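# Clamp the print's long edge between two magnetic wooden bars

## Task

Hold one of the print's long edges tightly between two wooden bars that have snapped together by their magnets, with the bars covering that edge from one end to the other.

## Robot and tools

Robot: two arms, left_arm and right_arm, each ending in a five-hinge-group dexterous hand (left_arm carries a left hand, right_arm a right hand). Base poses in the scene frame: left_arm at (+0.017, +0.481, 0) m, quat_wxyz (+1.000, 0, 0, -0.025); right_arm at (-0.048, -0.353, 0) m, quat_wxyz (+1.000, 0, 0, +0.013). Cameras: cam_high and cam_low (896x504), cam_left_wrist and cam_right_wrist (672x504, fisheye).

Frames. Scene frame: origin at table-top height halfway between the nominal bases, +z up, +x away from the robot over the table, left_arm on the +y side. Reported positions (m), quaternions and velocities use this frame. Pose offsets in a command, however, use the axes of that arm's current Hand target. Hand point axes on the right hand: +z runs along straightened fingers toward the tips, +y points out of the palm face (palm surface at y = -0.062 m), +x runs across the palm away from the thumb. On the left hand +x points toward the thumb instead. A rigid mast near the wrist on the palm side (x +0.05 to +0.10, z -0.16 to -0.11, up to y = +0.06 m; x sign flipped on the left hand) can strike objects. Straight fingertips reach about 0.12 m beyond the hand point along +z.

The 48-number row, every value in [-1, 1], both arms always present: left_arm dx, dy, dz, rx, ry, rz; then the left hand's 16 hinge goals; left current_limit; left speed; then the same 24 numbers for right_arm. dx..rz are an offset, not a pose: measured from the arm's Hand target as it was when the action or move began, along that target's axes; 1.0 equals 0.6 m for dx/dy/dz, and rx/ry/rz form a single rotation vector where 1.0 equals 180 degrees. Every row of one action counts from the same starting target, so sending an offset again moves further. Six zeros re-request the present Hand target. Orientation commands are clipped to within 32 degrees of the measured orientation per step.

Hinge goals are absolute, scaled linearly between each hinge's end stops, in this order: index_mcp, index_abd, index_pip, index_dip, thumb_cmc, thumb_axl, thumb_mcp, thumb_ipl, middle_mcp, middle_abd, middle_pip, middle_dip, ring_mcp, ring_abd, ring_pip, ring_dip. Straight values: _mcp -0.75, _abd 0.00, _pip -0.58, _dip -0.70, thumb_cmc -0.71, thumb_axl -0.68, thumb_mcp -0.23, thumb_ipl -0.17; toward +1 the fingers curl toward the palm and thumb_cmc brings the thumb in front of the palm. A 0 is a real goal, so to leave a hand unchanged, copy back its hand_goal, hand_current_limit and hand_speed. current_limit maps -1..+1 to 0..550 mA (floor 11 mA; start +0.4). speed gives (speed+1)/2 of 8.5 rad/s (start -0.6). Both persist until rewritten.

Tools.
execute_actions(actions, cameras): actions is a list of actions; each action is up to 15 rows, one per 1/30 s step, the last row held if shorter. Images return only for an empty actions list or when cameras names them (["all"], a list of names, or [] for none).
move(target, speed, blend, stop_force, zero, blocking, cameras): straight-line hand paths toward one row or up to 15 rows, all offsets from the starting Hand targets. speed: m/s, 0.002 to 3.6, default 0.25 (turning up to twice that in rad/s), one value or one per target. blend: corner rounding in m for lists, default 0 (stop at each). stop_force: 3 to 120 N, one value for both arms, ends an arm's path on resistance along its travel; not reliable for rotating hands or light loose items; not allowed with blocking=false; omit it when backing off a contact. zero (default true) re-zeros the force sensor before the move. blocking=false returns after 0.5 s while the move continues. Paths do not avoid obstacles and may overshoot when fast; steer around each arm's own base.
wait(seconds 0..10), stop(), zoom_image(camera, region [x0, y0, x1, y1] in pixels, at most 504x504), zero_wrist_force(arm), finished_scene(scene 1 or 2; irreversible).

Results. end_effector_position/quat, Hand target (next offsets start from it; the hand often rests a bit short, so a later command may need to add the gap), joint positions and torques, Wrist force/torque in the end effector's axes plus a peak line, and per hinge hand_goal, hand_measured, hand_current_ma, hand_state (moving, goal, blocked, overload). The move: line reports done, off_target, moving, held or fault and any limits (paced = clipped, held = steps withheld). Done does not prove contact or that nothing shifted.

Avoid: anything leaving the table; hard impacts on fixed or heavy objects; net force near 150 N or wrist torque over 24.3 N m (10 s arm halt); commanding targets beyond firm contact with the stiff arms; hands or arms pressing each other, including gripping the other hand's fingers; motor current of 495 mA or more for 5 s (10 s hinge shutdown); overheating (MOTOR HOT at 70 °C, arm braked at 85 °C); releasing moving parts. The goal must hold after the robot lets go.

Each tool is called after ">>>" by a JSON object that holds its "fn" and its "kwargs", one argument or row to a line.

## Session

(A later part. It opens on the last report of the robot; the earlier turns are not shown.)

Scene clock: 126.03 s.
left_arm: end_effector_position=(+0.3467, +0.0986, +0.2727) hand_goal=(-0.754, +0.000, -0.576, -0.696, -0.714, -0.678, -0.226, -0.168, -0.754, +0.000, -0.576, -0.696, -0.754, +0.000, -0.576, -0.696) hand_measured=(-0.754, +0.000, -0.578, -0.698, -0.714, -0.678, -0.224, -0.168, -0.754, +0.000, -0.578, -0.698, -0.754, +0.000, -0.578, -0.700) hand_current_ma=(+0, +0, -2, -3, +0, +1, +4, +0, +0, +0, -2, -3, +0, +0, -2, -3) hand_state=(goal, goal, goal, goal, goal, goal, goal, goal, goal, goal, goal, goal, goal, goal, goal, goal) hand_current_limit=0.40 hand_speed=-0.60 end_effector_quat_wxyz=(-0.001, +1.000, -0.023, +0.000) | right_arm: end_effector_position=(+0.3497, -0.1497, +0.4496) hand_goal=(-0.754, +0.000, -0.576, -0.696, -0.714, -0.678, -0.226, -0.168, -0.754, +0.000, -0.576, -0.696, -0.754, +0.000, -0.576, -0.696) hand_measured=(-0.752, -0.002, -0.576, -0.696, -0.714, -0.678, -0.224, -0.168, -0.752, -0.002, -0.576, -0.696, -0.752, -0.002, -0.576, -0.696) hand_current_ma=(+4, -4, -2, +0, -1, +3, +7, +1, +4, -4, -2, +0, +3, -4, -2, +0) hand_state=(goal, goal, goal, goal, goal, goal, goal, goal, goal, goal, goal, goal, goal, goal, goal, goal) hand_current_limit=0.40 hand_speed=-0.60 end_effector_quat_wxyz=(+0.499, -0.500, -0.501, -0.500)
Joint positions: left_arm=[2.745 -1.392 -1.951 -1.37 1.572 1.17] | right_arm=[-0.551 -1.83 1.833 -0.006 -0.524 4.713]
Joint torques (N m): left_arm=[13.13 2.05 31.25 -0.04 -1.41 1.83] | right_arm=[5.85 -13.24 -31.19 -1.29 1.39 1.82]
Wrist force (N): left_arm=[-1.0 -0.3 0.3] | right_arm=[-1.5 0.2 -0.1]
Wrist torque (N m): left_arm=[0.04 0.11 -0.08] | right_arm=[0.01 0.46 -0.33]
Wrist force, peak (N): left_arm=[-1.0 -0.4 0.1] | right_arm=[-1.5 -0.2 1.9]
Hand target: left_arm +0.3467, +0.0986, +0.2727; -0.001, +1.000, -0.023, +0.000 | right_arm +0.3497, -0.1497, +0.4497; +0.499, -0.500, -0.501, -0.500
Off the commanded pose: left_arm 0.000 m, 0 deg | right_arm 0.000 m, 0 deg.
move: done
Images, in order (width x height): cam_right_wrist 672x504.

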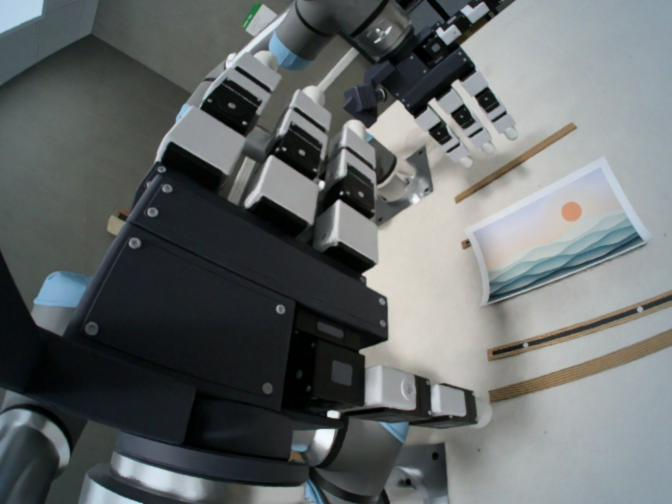

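>>> {"fn": "move", "kwargs": {
  "target": [
    [-0.403,0.0593,0.10,0,0,0,-0.754,0,-0.576,-0.696,-0.714,-0.678,-0.226,-0.168,-0.754,0,-0.576,-0.696,-0.754,0,-0.576,-0.696,0.4,-0.6,0,0,0,0,0,0,-0.754,0,-0.576,-0.696,-0.714,-0.678,-0.226,-0.168,-0.754,0,-0.576,-0.696,-0.754,0,-0.576,-0.696,0.4,-0.6],
    [-0.403,0.0593,0.215,0,0,0,-0.754,0,-0.576,-0.696,-0.714,-0.678,-0.226,-0.168,-0.754,0,-0.576,-0.696,-0.754,0,-0.576,-0.696,0.4,-0.6,0,0,0,0,0,0,-0.754,0,-0.576,-0.696,-0.714,-0.678,-0.226,-0.168,-0.754,0,-0.576,-0.696,-0.754,0,-0.576,-0.696,0.4,-0.6]
  ],
  "speed": 0.2,
  "cameras": ["cam_high","cam_right_wrist","cam_left_wrist"]
}}

>>> {"fn": "zoom_image", "kwargs": {
  "camera": "cam_right_wrist",
  "region": [400, 170, 540, 310]
}}

>>> {"fn": "zoom_image", "kwargs": {
  "camera": "cam_high",
  "region": [460, 160, 560, 290]
}}

>>> {"fn": "zoom_image", "kwargs": {
  "camera": "cam_left_wrist",
  "region": [180, 0, 580, 240]
}}

Scene clock: 133.53 s.
left_arm: end_effector_position=(+0.1036, +0.0742, +0.1436) hand_goal=(-0.754, +0.000, -0.576, -0.696, -0.714, -0.678, -0.226, -0.168, -0.754, +0.000, -0.576, -0.696, -0.754, +0.000, -0.576, -0.696) hand_measured=(-0.754, +0.000, -0.578, -0.698, -0.714, -0.678, -0.224, -0.168, -0.754, +0.000, -0.578, -0.698, -0.754, +0.000, -0.578, -0.700) hand_current_ma=(+0, +0, -2, -3, +0, +1, +4, +0, +0, +0, -2, -3, +0, +0, -2, -3) hand_state=(goal, goal, goal, goal, goal, goal, goal, goal, goal, goal, goal, goal, goal, goal, goal, goal) hand_current_limit=0.40 hand_speed=-0.60 end_effector_quat_wxyz=(-0.001, +1.000, -0.023, +0.000) | right_arm: end_effector_position=(+0.3497, -0.1497, +0.4497) hand_goal=(-0.754, +0.000, -0.576, -0.696, -0.714, -0.678, -0.226, -0.168, -0.754, +0.000, -0.576, -0.696, -0.754, +0.000, -0.576, -0.696) hand_measured=(-0.752, -0.002, -0.576, -0.696, -0.714, -0.678, -0.224, -0.168, -0.752, -0.002, -0.576, -0.696, -0.752, -0.002, -0.576, -0.696) hand_current_ma=(+4, -4, -2, +0, -1, +3, +7, +1, +4, -4, -2, +0, +3, -4, -2, +0) hand_state=(goal, goal, goal, goal, goal, goal, goal, goal, goal, goal, goal, goal, goal, goal, goal, goal) hand_current_limit=0.40 hand_speed=-0.60 end_effector_quat_wxyz=(+0.499, -0.500, -0.501, -0.500)
Joint positions: left_arm=[2.247 -1.226 -2.419 -1.068 1.572 0.672] | right_arm=[-0.551 -1.83 1.833 -0.006 -0.524 4.713]
Joint torques (N m): left_arm=[-11.18 8.42 13.34 4.96 -1.4 -1.93] | right_arm=[6.83 -20.49 -35.54 -1.42 1.73 -2]
Wrist force (N): left_arm=[-0.9 -0.1 0.4] | right_arm=[-1.2 0.2 0.1]
Wrist torque (N m): left_arm=[0.09 0.10 -0.15] | right_arm=[-0.02 0.42 -0.30]
Wrist force, peak (N): left_arm=[-2.7 0.1 0.9] | right_arm=[-1.7 0.0 0.1]
Hand target: left_arm +0.1036, +0.0742, +0.1436; -0.001, +1.000, -0.023, +0.000 | right_arm +0.3497, -0.1497, +0.4497; +0.499, -0.500, -0.501, -0.500
Off the commanded pose: left_arm 0.000 m, 0 deg | right_arm 0.000 m, 0 deg.
move: done
Images, in order (width x height): cam_high 896x504, cam_left_wrist 672x504, cam_right_wrist 672x504.

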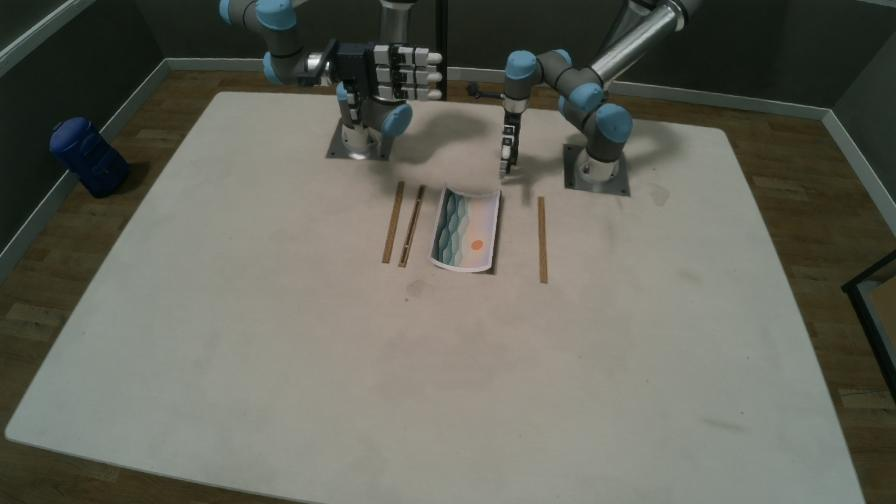

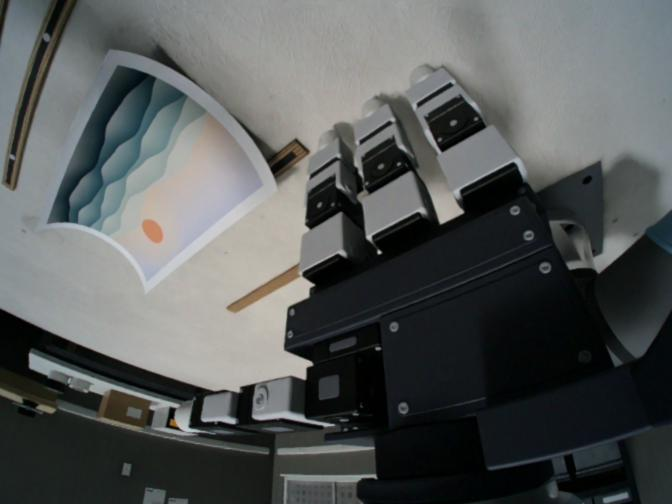

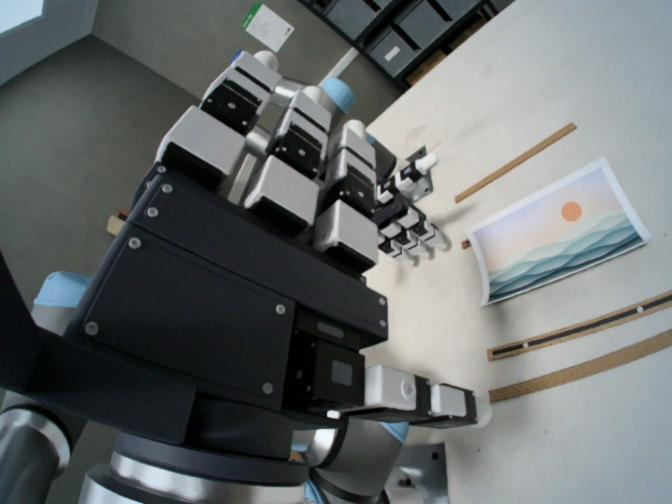

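Scaled by 3.600 from the camera's 672x504 image, which has a finer 960x720 frame.

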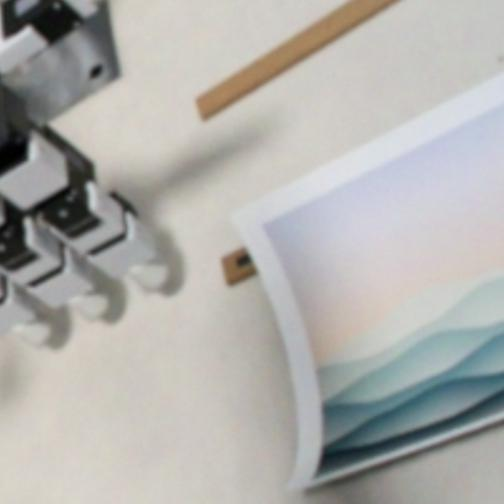

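Scaled by 3.877.

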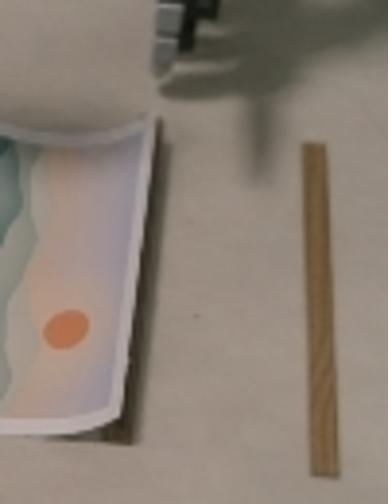

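Scaled by 1.260 from the camera's 672x504 image, which has a finer 960x720 frame.

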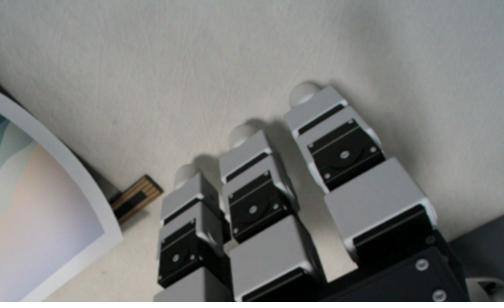

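>>> {"fn": "move", "kwargs": {
  "target": [
    [0,-0.0083,0.034,0,0,0,-0.754,0,-0.576,-0.696,-0.714,-0.678,-0.226,-0.168,-0.754,0,-0.576,-0.696,-0.754,0,-0.576,-0.696,0.4,-0.6,0,0,0,0,0,0,-0.754,0,-0.576,-0.696,-0.714,-0.678,-0.226,-0.168,-0.754,0,-0.576,-0.696,-0.754,0,-0.576,-0.696,0.4,-0.6]
  ],
  "speed": 0.03,
  "stop_force": 3,
  "cameras": ["cam_high","cam_right_wrist","cam_left_wrist"]
}}

>>> {"fn": "zoom_image", "kwargs": {
  "camera": "cam_right_wrist",
  "region": [400, 170, 540, 310]
}}

>>> {"fn": "zoom_image", "kwargs": {
  "camera": "cam_left_wrist",
  "region": [240, 60, 400, 220]
}}

Scene clock: 137.47 s.
left_arm: end_effector_position=(+0.1038, +0.0792, +0.1232) hand_goal=(-0.754, +0.000, -0.576, -0.696, -0.714, -0.678, -0.226, -0.168, -0.754, +0.000, -0.576, -0.696, -0.754, +0.000, -0.576, -0.696) hand_measured=(-0.754, +0.000, -0.578, -0.698, -0.714, -0.678, -0.224, -0.168, -0.754, +0.000, -0.578, -0.698, -0.754, +0.000, -0.578, -0.700) hand_current_ma=(+0, +0, -2, -3, +0, +1, +4, +0, +0, +0, -2, -3, +0, +0, -2, -3) hand_state=(goal, goal, goal, goal, goal, goal, goal, goal, goal, goal, goal, goal, goal, goal, goal, goal) hand_current_limit=0.40 hand_speed=-0.60 end_effector_quat_wxyz=(-0.001, +1.000, -0.023, +0.000) | right_arm: end_effector_position=(+0.3497, -0.1497, +0.4497) hand_goal=(-0.754, +0.000, -0.576, -0.696, -0.714, -0.678, -0.226, -0.168, -0.754, +0.000, -0.576, -0.696, -0.754, +0.000, -0.576, -0.696) hand_measured=(-0.752, -0.002, -0.576, -0.696, -0.714, -0.678, -0.224, -0.168, -0.752, -0.002, -0.576, -0.696, -0.752, -0.002, -0.576, -0.696) hand_current_ma=(+4, -4, -2, +0, -1, +3, +7, +1, +4, -4, -2, +0, +3, -4, -2, +0) hand_state=(goal, goal, goal, goal, goal, goal, goal, goal, goal, goal, goal, goal, goal, goal, goal, goal) hand_current_limit=0.40 hand_speed=-0.60 end_effector_quat_wxyz=(+0.499, -0.500, -0.501, -0.500)
Joint positions: left_arm=[2.258 -1.248 -2.467 -0.999 1.572 0.683] | right_arm=[-0.551 -1.83 1.833 -0.006 -0.524 4.713]
Joint torques (N m): left_arm=[-10.84 18.57 27.92 -0.07 0.1 -1.82] | right_arm=[6.45 -21.3 -34.87 -1.4 1.69 -1.83]
Wrist force (N): left_arm=[-0.8 -0.1 0.0] | right_arm=[-1.5 0.1 -0.1]
Wrist torque (N m): left_arm=[0.15 0.06 -0.19] | right_arm=[-0.01 0.46 -0.33]
Wrist force, peak (N): left_arm=[-1.1 -0.3 0.4] | right_arm=[-1.7 0.3 0.0]
Hand target: left_arm +0.1038, +0.0792, +0.1232; -0.001, +1.000, -0.023, +0.000 | right_arm +0.3497, -0.1497, +0.4497; +0.499, -0.500, -0.501, -0.500
Off the commanded pose: left_arm 0.000 m, 0 deg | right_arm 0.000 m, 0 deg.
move: done
Images, in order (width x height): cam_high 896x504, cam_left_wrist 672x504, cam_right_wrist 672x504.

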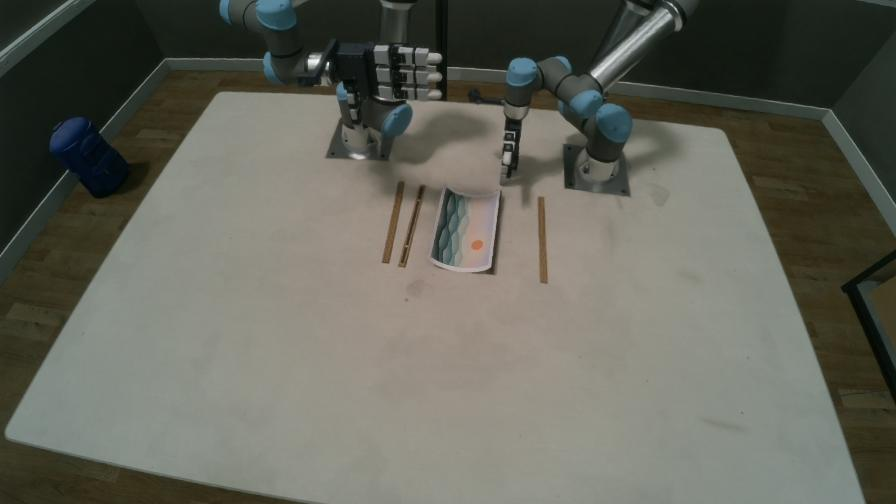

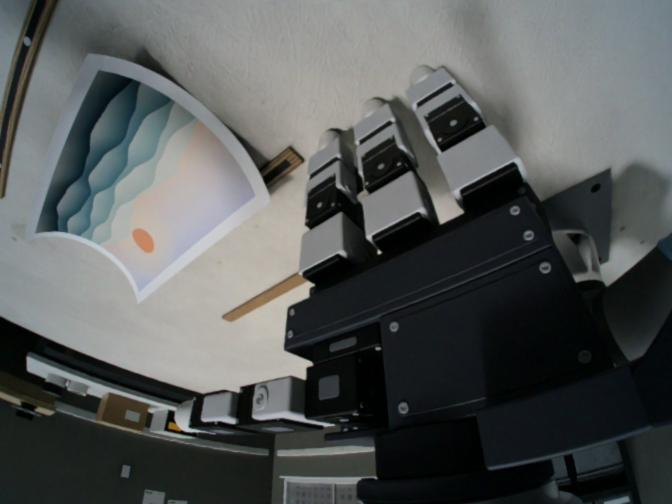

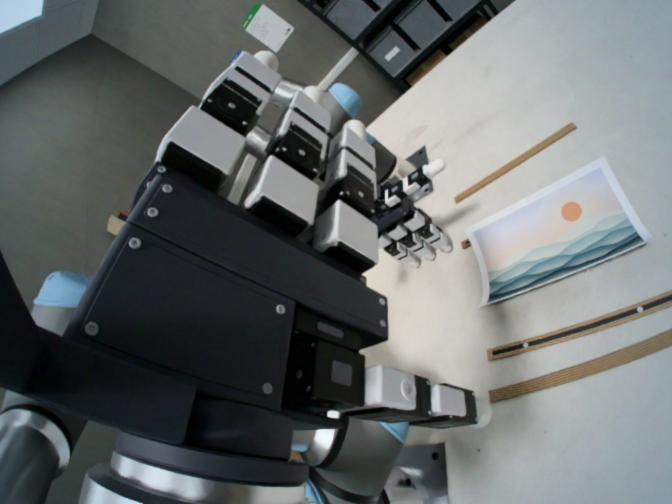

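Scaled by 3.600 from the camera's 672x504 image, which has a finer 960x720 frame.

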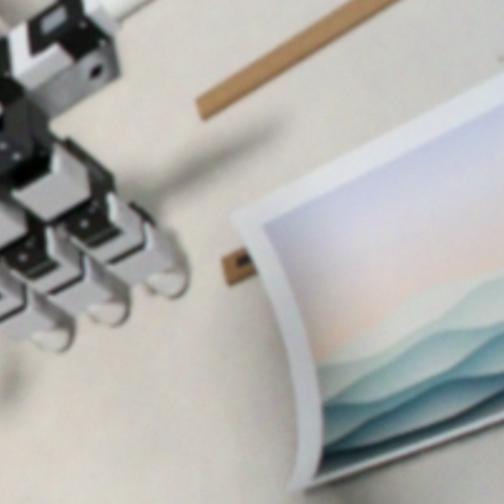

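Scaled by 3.150 from the camera's 672x504 image, which has a finer 960x720 frame.

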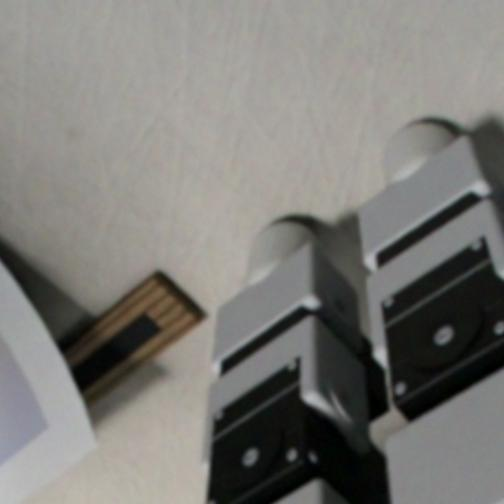

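>>> {"fn": "move", "kwargs": {
  "target": [
    [0.033,0,0,0,0,0,-0.754,0,-0.576,-0.696,-0.714,-0.678,-0.226,-0.168,-0.754,0,-0.576,-0.696,-0.754,0,-0.576,-0.696,0.4,-0.6,0,0,0,0,0,0,-0.754,0,-0.576,-0.696,-0.714,-0.678,-0.226,-0.168,-0.754,0,-0.576,-0.696,-0.754,0,-0.576,-0.696,0.4,-0.6]
  ],
  "speed": 0.06,
  "cameras": ["cam_high","cam_right_wrist","cam_left_wrist"]
}}

>>> {"fn": "zoom_image", "kwargs": {
  "camera": "cam_right_wrist",
  "region": [400, 170, 540, 310]
}}

>>> {"fn": "zoom_image", "kwargs": {
  "camera": "cam_left_wrist",
  "region": [240, 60, 400, 220]
}}

Scene clock: 141.67 s.
left_arm: end_effector_position=(+0.1237, +0.0783, +0.1232) hand_goal=(-0.754, +0.000, -0.576, -0.696, -0.714, -0.678, -0.226, -0.168, -0.754, +0.000, -0.576, -0.696, -0.754, +0.000, -0.576, -0.696) hand_measured=(-0.754, +0.000, -0.578, -0.698, -0.714, -0.678, -0.224, -0.168, -0.754, +0.000, -0.578, -0.698, -0.754, +0.000, -0.578, -0.700) hand_current_ma=(+0, +0, -2, -3, +0, +1, +4, +0, +0, +0, -2, -3, +0, +0, -2, -3) hand_state=(goal, goal, goal, goal, goal, goal, goal, goal, goal, goal, goal, goal, goal, goal, goal, goal) hand_current_limit=0.40 hand_speed=-0.60 end_effector_quat_wxyz=(-0.001, +1.000, -0.023, +0.000) | right_arm: end_effector_position=(+0.3497, -0.1497, +0.4497) hand_goal=(-0.754, +0.000, -0.576, -0.696, -0.714, -0.678, -0.226, -0.168, -0.754, +0.000, -0.576, -0.696, -0.754, +0.000, -0.576, -0.696) hand_measured=(-0.752, -0.002, -0.576, -0.696, -0.714, -0.678, -0.224, -0.168, -0.752, -0.002, -0.576, -0.696, -0.752, -0.002, -0.576, -0.696) hand_current_ma=(+4, -4, -2, +0, -1, +3, +7, +1, +4, -4, -2, +0, +3, -4, -2, +0) hand_state=(goal, goal, goal, goal, goal, goal, goal, goal, goal, goal, goal, goal, goal, goal, goal, goal) hand_current_limit=0.40 hand_speed=-0.60 end_effector_quat_wxyz=(+0.499, -0.500, -0.501, -0.500)
Joint positions: left_arm=[2.309 -1.267 -2.455 -0.991 1.572 0.733] | right_arm=[-0.551 -1.83 1.833 -0.006 -0.524 4.713]
Joint torques (N m): left_arm=[-10.45 19.02 13.37 3.02 0.15 -1.94] | right_arm=[6.17 -21.72 -35.05 -1.42 1.81 -1.87]
Wrist force (N): left_arm=[-0.8 -0.2 0.1] | right_arm=[-1.4 0.1 0.2]
Wrist torque (N m): left_arm=[0.14 0.07 -0.11] | right_arm=[-0.03 0.44 -0.32]
Wrist force, peak (N): left_arm=[-1.3 0.0 0.1] | right_arm=[-1.6 0.5 -0.2]
Hand target: left_arm +0.1236, +0.0783, +0.1232; -0.001, +1.000, -0.023, +0.000 | right_arm +0.3497, -0.1497, +0.4497; +0.499, -0.500, -0.501, -0.500
Off the commanded pose: left_arm 0.000 m, 0 deg | right_arm 0.000 m, 0 deg.
move: done
Images, in order (width x height): cam_high 896x504, cam_left_wrist 672x504, cam_right_wrist 672x504.

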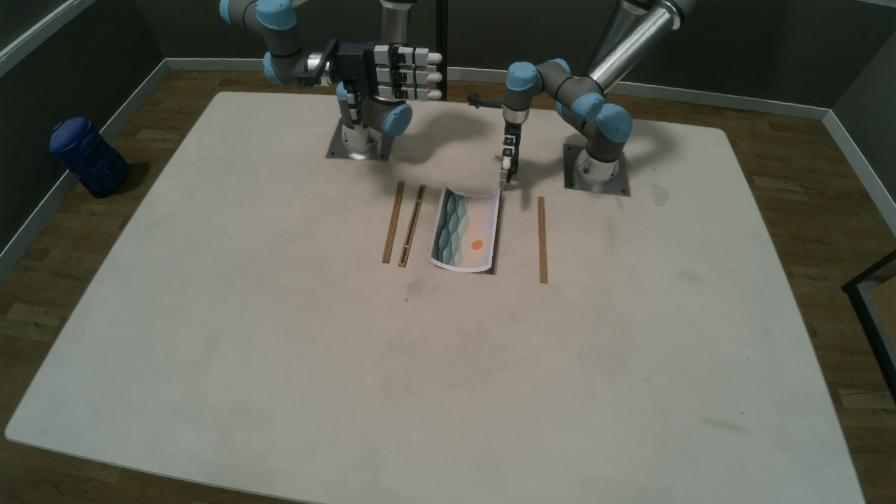

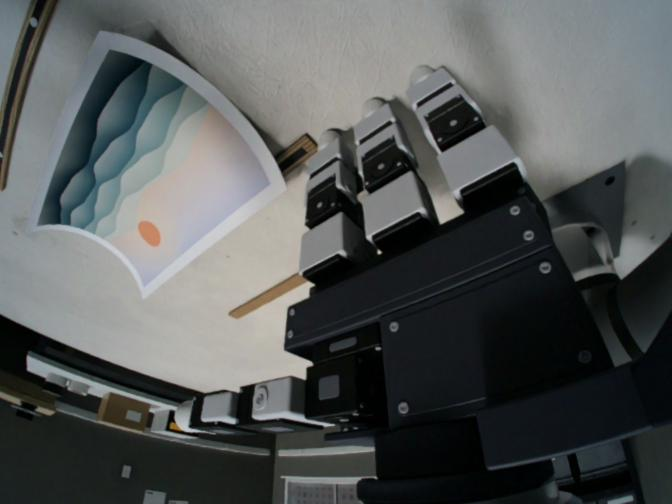

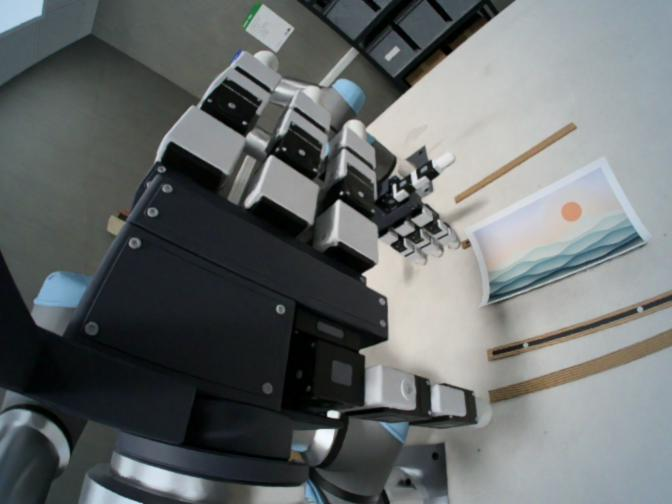

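Scaled by 3.600 from the camera's 672x504 image, which has a finer 960x720 frame.

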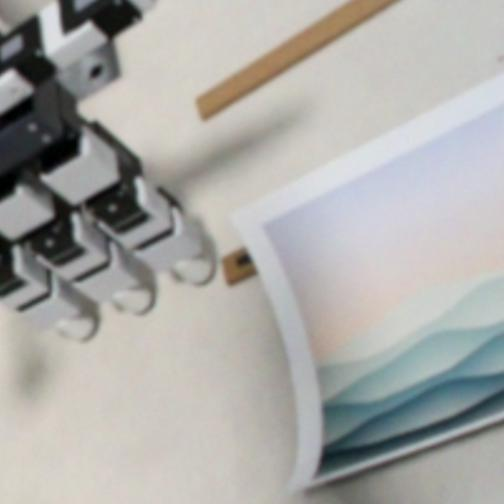

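Scaled by 3.150 from the camera's 672x504 image, which has a finer 960x720 frame.

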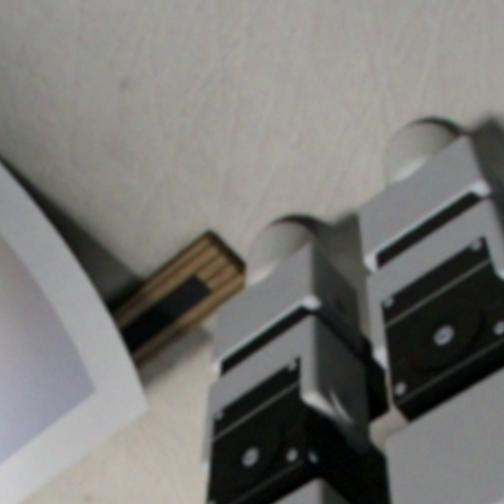

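>>> {"fn": "move", "kwargs": {
  "target": [
    [0.02,0,0,0,0,0,-0.754,0,-0.576,-0.696,-0.714,-0.678,-0.226,-0.168,-0.754,0,-0.576,-0.696,-0.754,0,-0.576,-0.696,0.4,-0.6,0,0,0,0,0,0,-0.754,0,-0.576,-0.696,-0.714,-0.678,-0.226,-0.168,-0.754,0,-0.576,-0.696,-0.754,0,-0.576,-0.696,0.4,-0.6]
  ],
  "speed": 0.04,
  "cameras": ["cam_right_wrist","cam_left_wrist"]
}}

>>> {"fn": "zoom_image", "kwargs": {
  "camera": "cam_right_wrist",
  "region": [400, 170, 540, 310]
}}

>>> {"fn": "zoom_image", "kwargs": {
  "camera": "cam_left_wrist",
  "region": [240, 60, 400, 220]
}}

Scene clock: 143.17 s.
left_arm: end_effector_position=(+0.1358, +0.0777, +0.1232) hand_goal=(-0.754, +0.000, -0.576, -0.696, -0.714, -0.678, -0.226, -0.168, -0.754, +0.000, -0.576, -0.696, -0.754, +0.000, -0.576, -0.696) hand_measured=(-0.754, +0.000, -0.578, -0.698, -0.714, -0.678, -0.224, -0.168, -0.754, +0.000, -0.578, -0.698, -0.754, +0.000, -0.578, -0.700) hand_current_ma=(+0, +0, -2, -3, +0, +1, +4, +0, +0, +0, -2, -3, +0, +0, -2, -3) hand_state=(goal, goal, goal, goal, goal, goal, goal, goal, goal, goal, goal, goal, goal, goal, goal, goal) hand_current_limit=0.40 hand_speed=-0.60 end_effector_quat_wxyz=(-0.001, +1.000, -0.023, +0.000) end_effector_velocity=(-0.001, +0.000, +0.000) end_effector_angular_velocity=(+0.000, +0.001, +0.003) | right_arm: end_effector_position=(+0.3497, -0.1497, +0.4497) hand_goal=(-0.754, +0.000, -0.576, -0.696, -0.714, -0.678, -0.226, -0.168, -0.754, +0.000, -0.576, -0.696, -0.754, +0.000, -0.576, -0.696) hand_measured=(-0.752, -0.002, -0.576, -0.696, -0.714, -0.678, -0.224, -0.168, -0.752, -0.002, -0.576, -0.696, -0.752, -0.002, -0.576, -0.696) hand_current_ma=(+4, -4, -2, +0, -1, +3, +7, +1, +4, -4, -2, +0, +3, -4, -2, +0) hand_state=(goal, goal, goal, goal, goal, goal, goal, goal, goal, goal, goal, goal, goal, goal, goal, goal) hand_current_limit=0.40 hand_speed=-0.60 end_effector_quat_wxyz=(+0.499, -0.500, -0.501, -0.500)
Joint positions: left_arm=[2.338 -1.28 -2.447 -0.986 1.572 0.763] | right_arm=[-0.551 -1.83 1.833 -0.006 -0.524 4.713]
Joint velocities: left_arm=[-0.003 0.001 -0.002 0 0 -0.006] | right_arm=[within noise]
Joint torques (N m): left_arm=[-10.16 15.76 16.96 4.13 0.27 -1.91] | right_arm=[6.34 -21.16 -35.67 -1.31 1.72 -1.84]
Wrist force (N): left_arm=[-0.9 -0.4 0.2] | right_arm=[-1.1 0.4 0.2]
Wrist torque (N m): left_arm=[0.11 0.06 -0.18] | right_arm=[0.00 0.42 -0.29]
Wrist force, peak (N): left_arm=[-1.1 0.0 0.3] | right_arm=[-1.6 0.2 0.3]
Hand target: left_arm +0.1356, +0.0778, +0.1232; -0.001, +1.000, -0.023, +0.000 | right_arm +0.3497, -0.1497, +0.4497; +0.499, -0.500, -0.501, -0.500
Off the commanded pose: left_arm 0.000 m, 0 deg | right_arm 0.000 m, 0 deg.
move: done
Images, in order (width x height): cam_left_wrist 672x504, cam_right_wrist 672x504.

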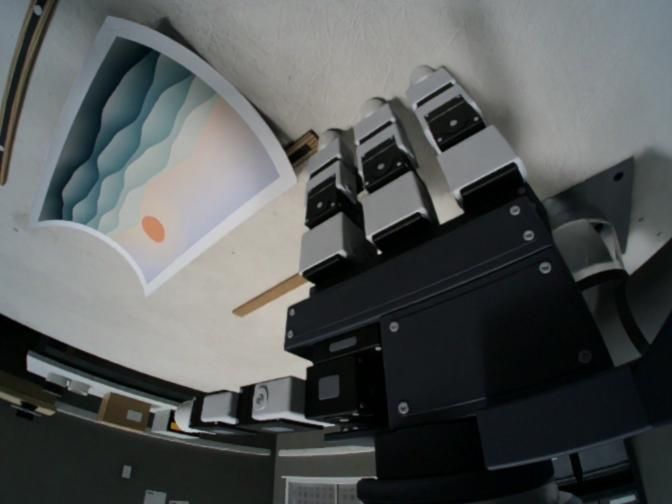

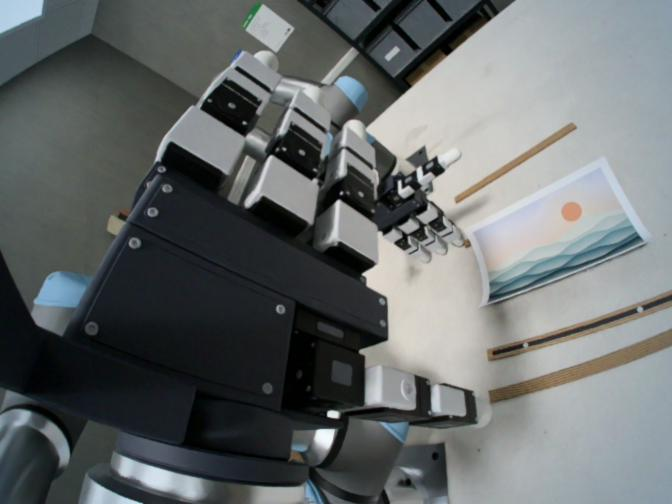

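Scaled by 3.600 from the camera's 672x504 image, which has a finer 960x720 frame.

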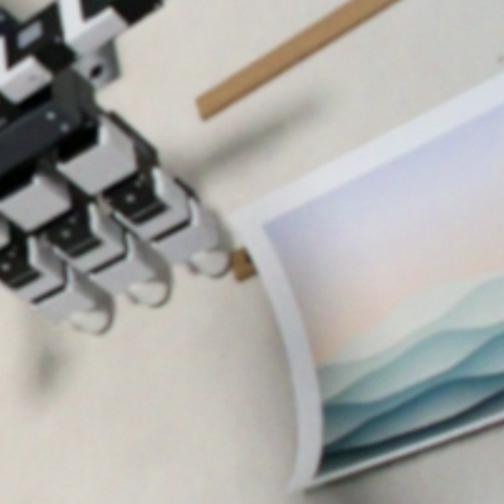

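Scaled by 3.150 from the camera's 672x504 image, which has a finer 960x720 frame.

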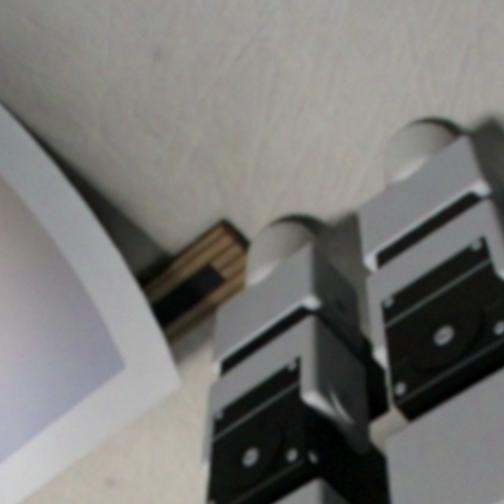

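>>> {"fn": "move", "kwargs": {
  "target": [
    [0.0117,0,0,0,0,0,-0.754,0,-0.576,-0.696,-0.714,-0.678,-0.226,-0.168,-0.754,0,-0.576,-0.696,-0.754,0,-0.576,-0.696,0.4,-0.6,0,0,0,0,0,0,-0.754,0,-0.576,-0.696,-0.714,-0.678,-0.226,-0.168,-0.754,0,-0.576,-0.696,-0.754,0,-0.576,-0.696,0.4,-0.6],
    [-0.02,0,0,0,0,0,-0.754,0,-0.576,-0.696,-0.714,-0.678,-0.226,-0.168,-0.754,0,-0.576,-0.696,-0.754,0,-0.576,-0.696,0.4,-0.6,0,0,0,0,0,0,-0.754,0,-0.576,-0.696,-0.714,-0.678,-0.226,-0.168,-0.754,0,-0.576,-0.696,-0.754,0,-0.576,-0.696,0.4,-0.6],
    [-0.05,0,-0.33,0,0,0,-0.754,0,-0.576,-0.696,-0.714,-0.678,-0.226,-0.168,-0.754,0,-0.576,-0.696,-0.754,0,-0.576,-0.696,0.4,-0.6,0,0,0,0,0,0,-0.754,0,-0.576,-0.696,-0.714,-0.678,-0.226,-0.168,-0.754,0,-0.576,-0.696,-0.754,0,-0.576,-0.696,0.4,-0.6]
  ],
  "speed": [0.04, 0.08, 0.25],
  "cameras": ["cam_high","cam_right_wrist","cam_left_wrist"]
}}

>>> {"fn": "zoom_image", "kwargs": {
  "camera": "cam_right_wrist",
  "region": [430, 100, 660, 310]
}}

>>> {"fn": "zoom_image", "kwargs": {
  "camera": "cam_left_wrist",
  "region": [40, 40, 340, 320]
}}

>>> {"fn": "zoom_image", "kwargs": {
  "camera": "cam_high",
  "region": [420, 165, 560, 290]
}}

Scene clock: 147.43 s.
left_arm: end_effector_position=(+0.1055, +0.0789, +0.3211) hand_goal=(-0.754, +0.000, -0.576, -0.696, -0.714, -0.678, -0.226, -0.168, -0.754, +0.000, -0.576, -0.696, -0.754, +0.000, -0.576, -0.696) hand_measured=(-0.754, +0.000, -0.578, -0.698, -0.714, -0.678, -0.222, -0.168, -0.754, +0.000, -0.578, -0.698, -0.754, +0.000, -0.578, -0.700) hand_current_ma=(+0, +0, -2, -2, +0, +1, +4, +0, +0, +0, -2, -3, +0, +0, -2, -3) hand_state=(goal, goal, goal, goal, goal, goal, goal, goal, goal, goal, goal, goal, goal, goal, goal, goal) hand_current_limit=0.40 hand_speed=-0.60 end_effector_quat_wxyz=(-0.001, +1.000, -0.023, +0.000) | right_arm: end_effector_position=(+0.3497, -0.1497, +0.4497) hand_goal=(-0.754, +0.000, -0.576, -0.696, -0.714, -0.678, -0.226, -0.168, -0.754, +0.000, -0.576, -0.696, -0.754, +0.000, -0.576, -0.696) hand_measured=(-0.752, -0.002, -0.576, -0.696, -0.714, -0.678, -0.224, -0.168, -0.752, -0.002, -0.576, -0.696, -0.752, -0.002, -0.576, -0.696) hand_current_ma=(+4, -4, -2, +0, -1, +3, +7, +1, +4, -4, -2, +0, +3, -4, -2, +0) hand_state=(goal, goal, goal, goal, goal, goal, goal, goal, goal, goal, goal, goal, goal, goal, goal, goal) hand_current_limit=0.40 hand_speed=-0.60 end_effector_quat_wxyz=(+0.499, -0.500, -0.501, -0.500)
Joint positions: left_arm=[2.262 -1.09 -2.022 -1.601 1.572 0.687] | right_arm=[-0.551 -1.83 1.833 -0.006 -0.524 4.713]
Joint torques (N m): left_arm=[14.63 -4.05 31.43 0.35 1.5 1.9] | right_arm=[6.02 -21.17 -34.73 -1.33 1.73 -1.55]
Wrist force (N): left_arm=[-1.2 -0.2 0.2] | right_arm=[-1.6 0.4 0.1]
Wrist torque (N m): left_arm=[0.09 0.13 -0.11] | right_arm=[0.01 0.47 -0.33]
Wrist force, peak (N): left_arm=[-0.7 -0.2 2.4] | right_arm=[-1.7 0.2 0.2]
Hand target: left_arm +0.1055, +0.0789, +0.3212; -0.001, +1.000, -0.023, +0.000 | right_arm +0.3497, -0.1497, +0.4497; +0.499, -0.500, -0.501, -0.500
Off the commanded pose: left_arm 0.000 m, 0 deg | right_arm 0.000 m, 0 deg.
move: done
Images, in order (width x height): cam_high 896x504, cam_left_wrist 672x504, cam_right_wrist 672x504.

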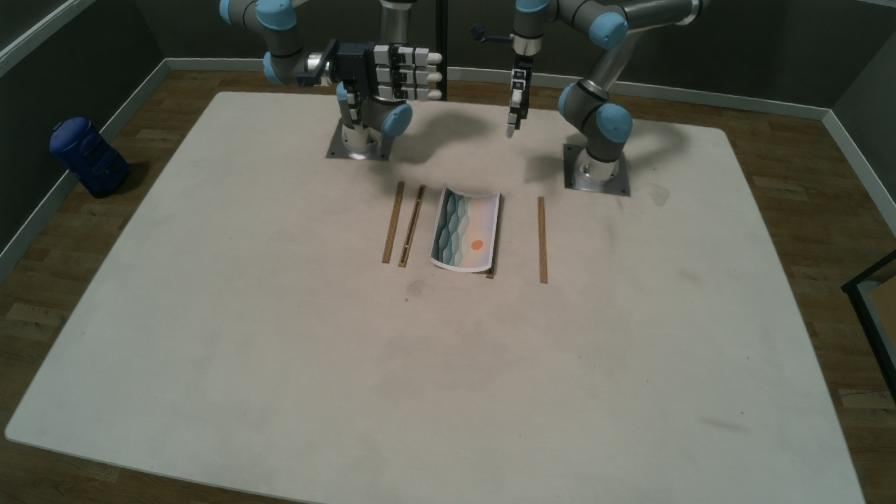

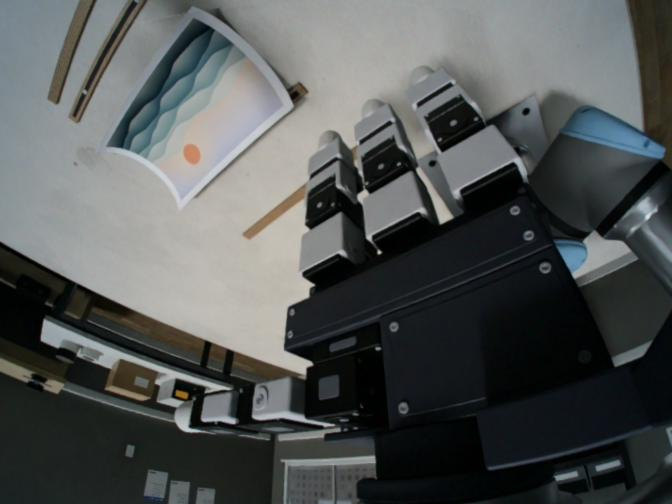

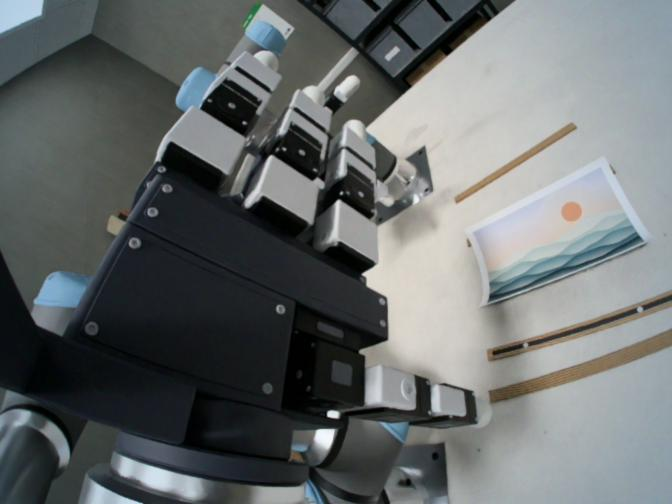

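Scaled by 2.191 from the camera's 672x504 image, which has a finer 960x720 frame.

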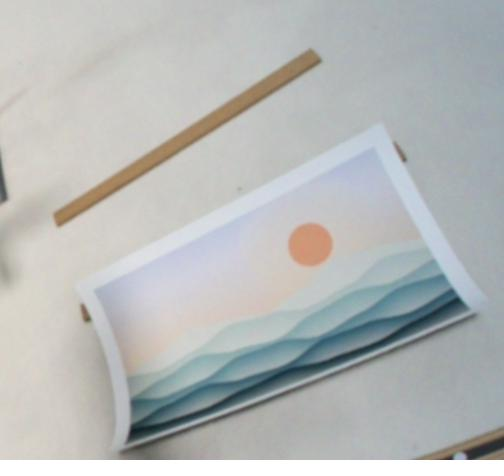

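Scaled by 1.680 from the camera's 672x504 image, which has a finer 960x720 frame.

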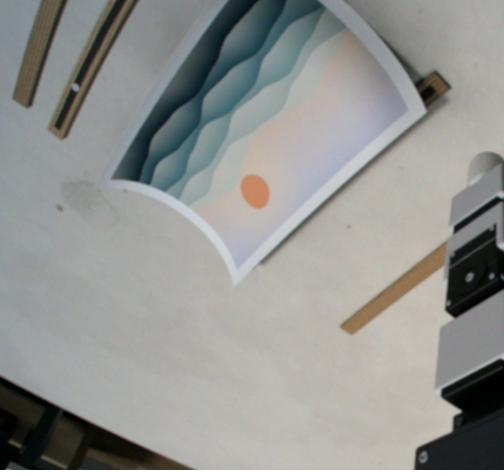

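Scaled by 3.600.

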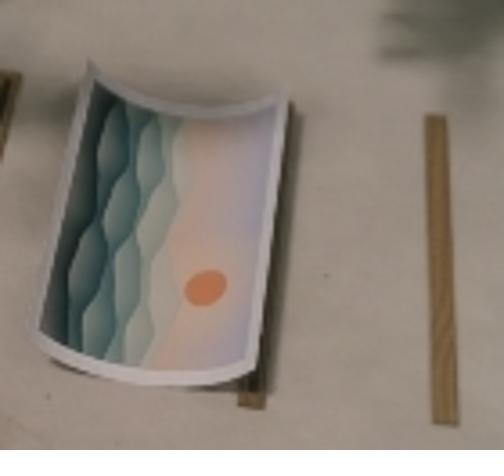

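>>> {"fn": "move", "kwargs": {
  "target": [
    [0.2735,-0.3815,0,0,0,-0.5144,-0.173,0,0.747,-0.913,0.814,-0.678,-0.1685,-0.0595,-0.173,0,0.747,-0.913,-0.173,0,0.747,-0.913,0.4,-0.6,0,0,0,0,0,0,-0.754,0,-0.576,-0.696,-0.714,-0.678,-0.226,-0.168,-0.754,0,-0.576,-0.696,-0.754,0,-0.576,-0.696,0.4,-0.6]
  ],
  "speed": 0.35,
  "cameras": ["all"]
}}

Scene clock: 163.00 s.
left_arm: end_effector_position=(+0.2800, +0.3000, +0.3216) hand_goal=(-0.174, +0.000, +0.746, -0.914, +0.814, -0.678, -0.168, -0.060, -0.174, +0.000, +0.746, -0.914, -0.174, +0.000, +0.746, -0.914) hand_measured=(-0.190, +0.000, +0.740, -0.912, +0.812, -0.678, -0.166, -0.062, -0.188, +0.000, +0.738, -0.912, -0.190, +0.000, +0.740, -0.912) hand_current_ma=(-31, +0, -9, +2, -2, +1, +3, -1, -25, +0, -10, +2, -29, +0, -9, +3) hand_state=(goal, goal, goal, goal, goal, goal, goal, goal, goal, goal, goal, goal, goal, goal, goal, goal) hand_current_limit=0.40 hand_speed=-0.60 end_effector_quat_wxyz=(+0.000, +0.707, +0.707, +0.001) | right_arm: end_effector_position=(+0.3497, -0.1497, +0.4497) hand_goal=(-0.754, +0.000, -0.576, -0.696, -0.714, -0.678, -0.226, -0.168, -0.754, +0.000, -0.576, -0.696, -0.754, +0.000, -0.576, -0.696) hand_measured=(-0.752, -0.002, -0.576, -0.696, -0.714, -0.678, -0.224, -0.168, -0.752, -0.002, -0.576, -0.696, -0.752, -0.002, -0.576, -0.696) hand_current_ma=(+4, -4, -2, +0, -1, +3, +7, +1, +4, -4, -2, +0, +3, -4, -2, +0) hand_state=(goal, goal, goal, goal, goal, goal, goal, goal, goal, goal, goal, goal, goal, goal, goal, goal) hand_current_limit=0.40 hand_speed=-0.60 end_effector_quat_wxyz=(+0.499, -0.500, -0.501, -0.500)
Joint positions: left_arm=[2.854 -0.931 -2.089 -1.692 1.572 -0.337] | right_arm=[-0.551 -1.83 1.833 -0.006 -0.524 4.713]
Joint torques (N m): left_arm=[-3.62 9.85 15.98 0.14 1.63 -1.37] | right_arm=[4.64 -21.73 -34.88 -1.31 1.75 -1.3]
Wrist force (N): left_arm=[-1.0 -0.4 0.0] | right_arm=[-1.4 0.2 0.2]
Wrist torque (N m): left_arm=[0.25 0.16 -0.21] | right_arm=[-0.02 0.44 -0.32]
Wrist force, peak (N): left_arm=[-1.2 -0.9 0.5] | right_arm=[-1.7 0.5 0.1]
Hand target: left_arm +0.2799, +0.3001, +0.3215; +0.000, +0.707, +0.707, +0.001 | right_arm +0.3497, -0.1497, +0.4497; +0.499, -0.500, -0.501, -0.500
Off the commanded pose: left_arm 0.000 m, 0 deg | right_arm 0.000 m, 0 deg.
move: done

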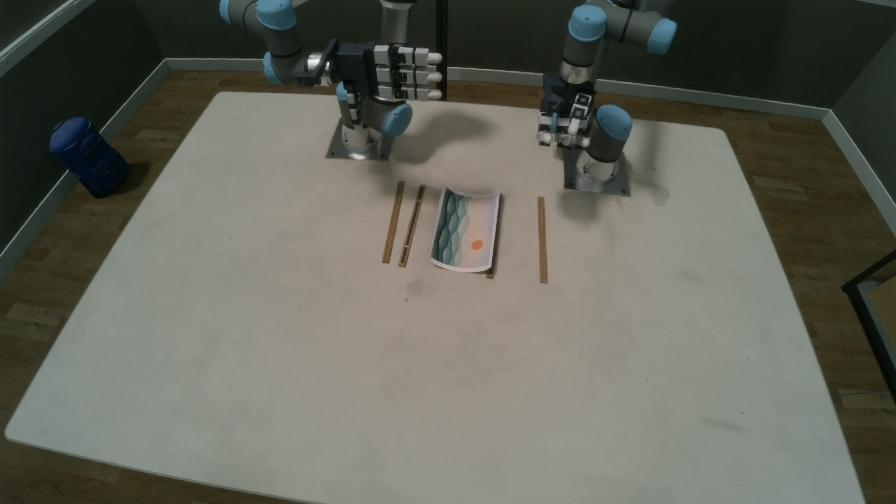

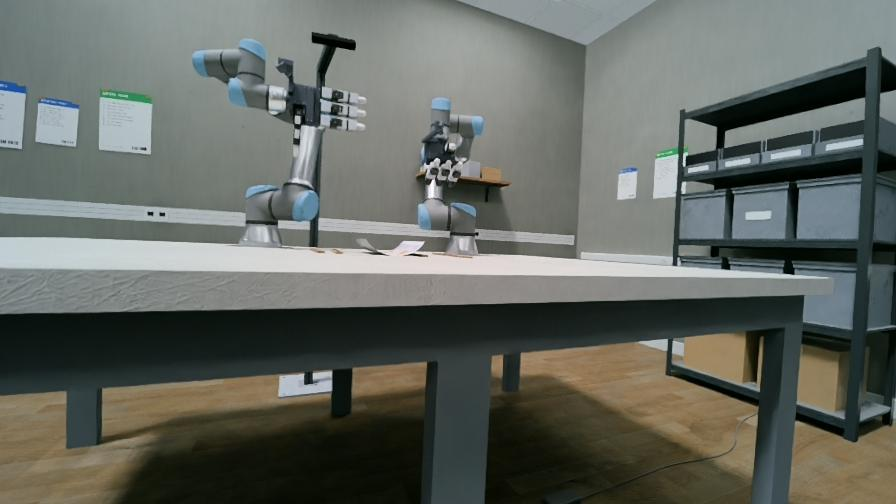

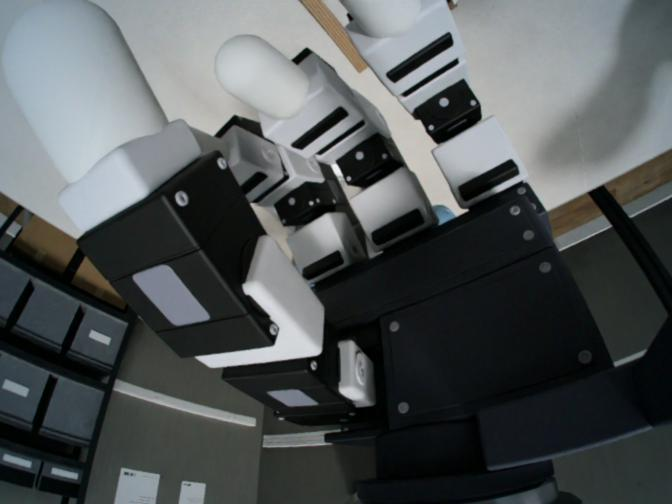

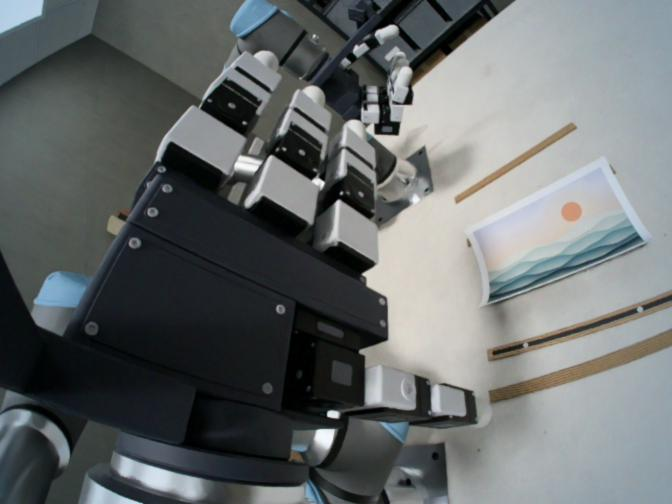

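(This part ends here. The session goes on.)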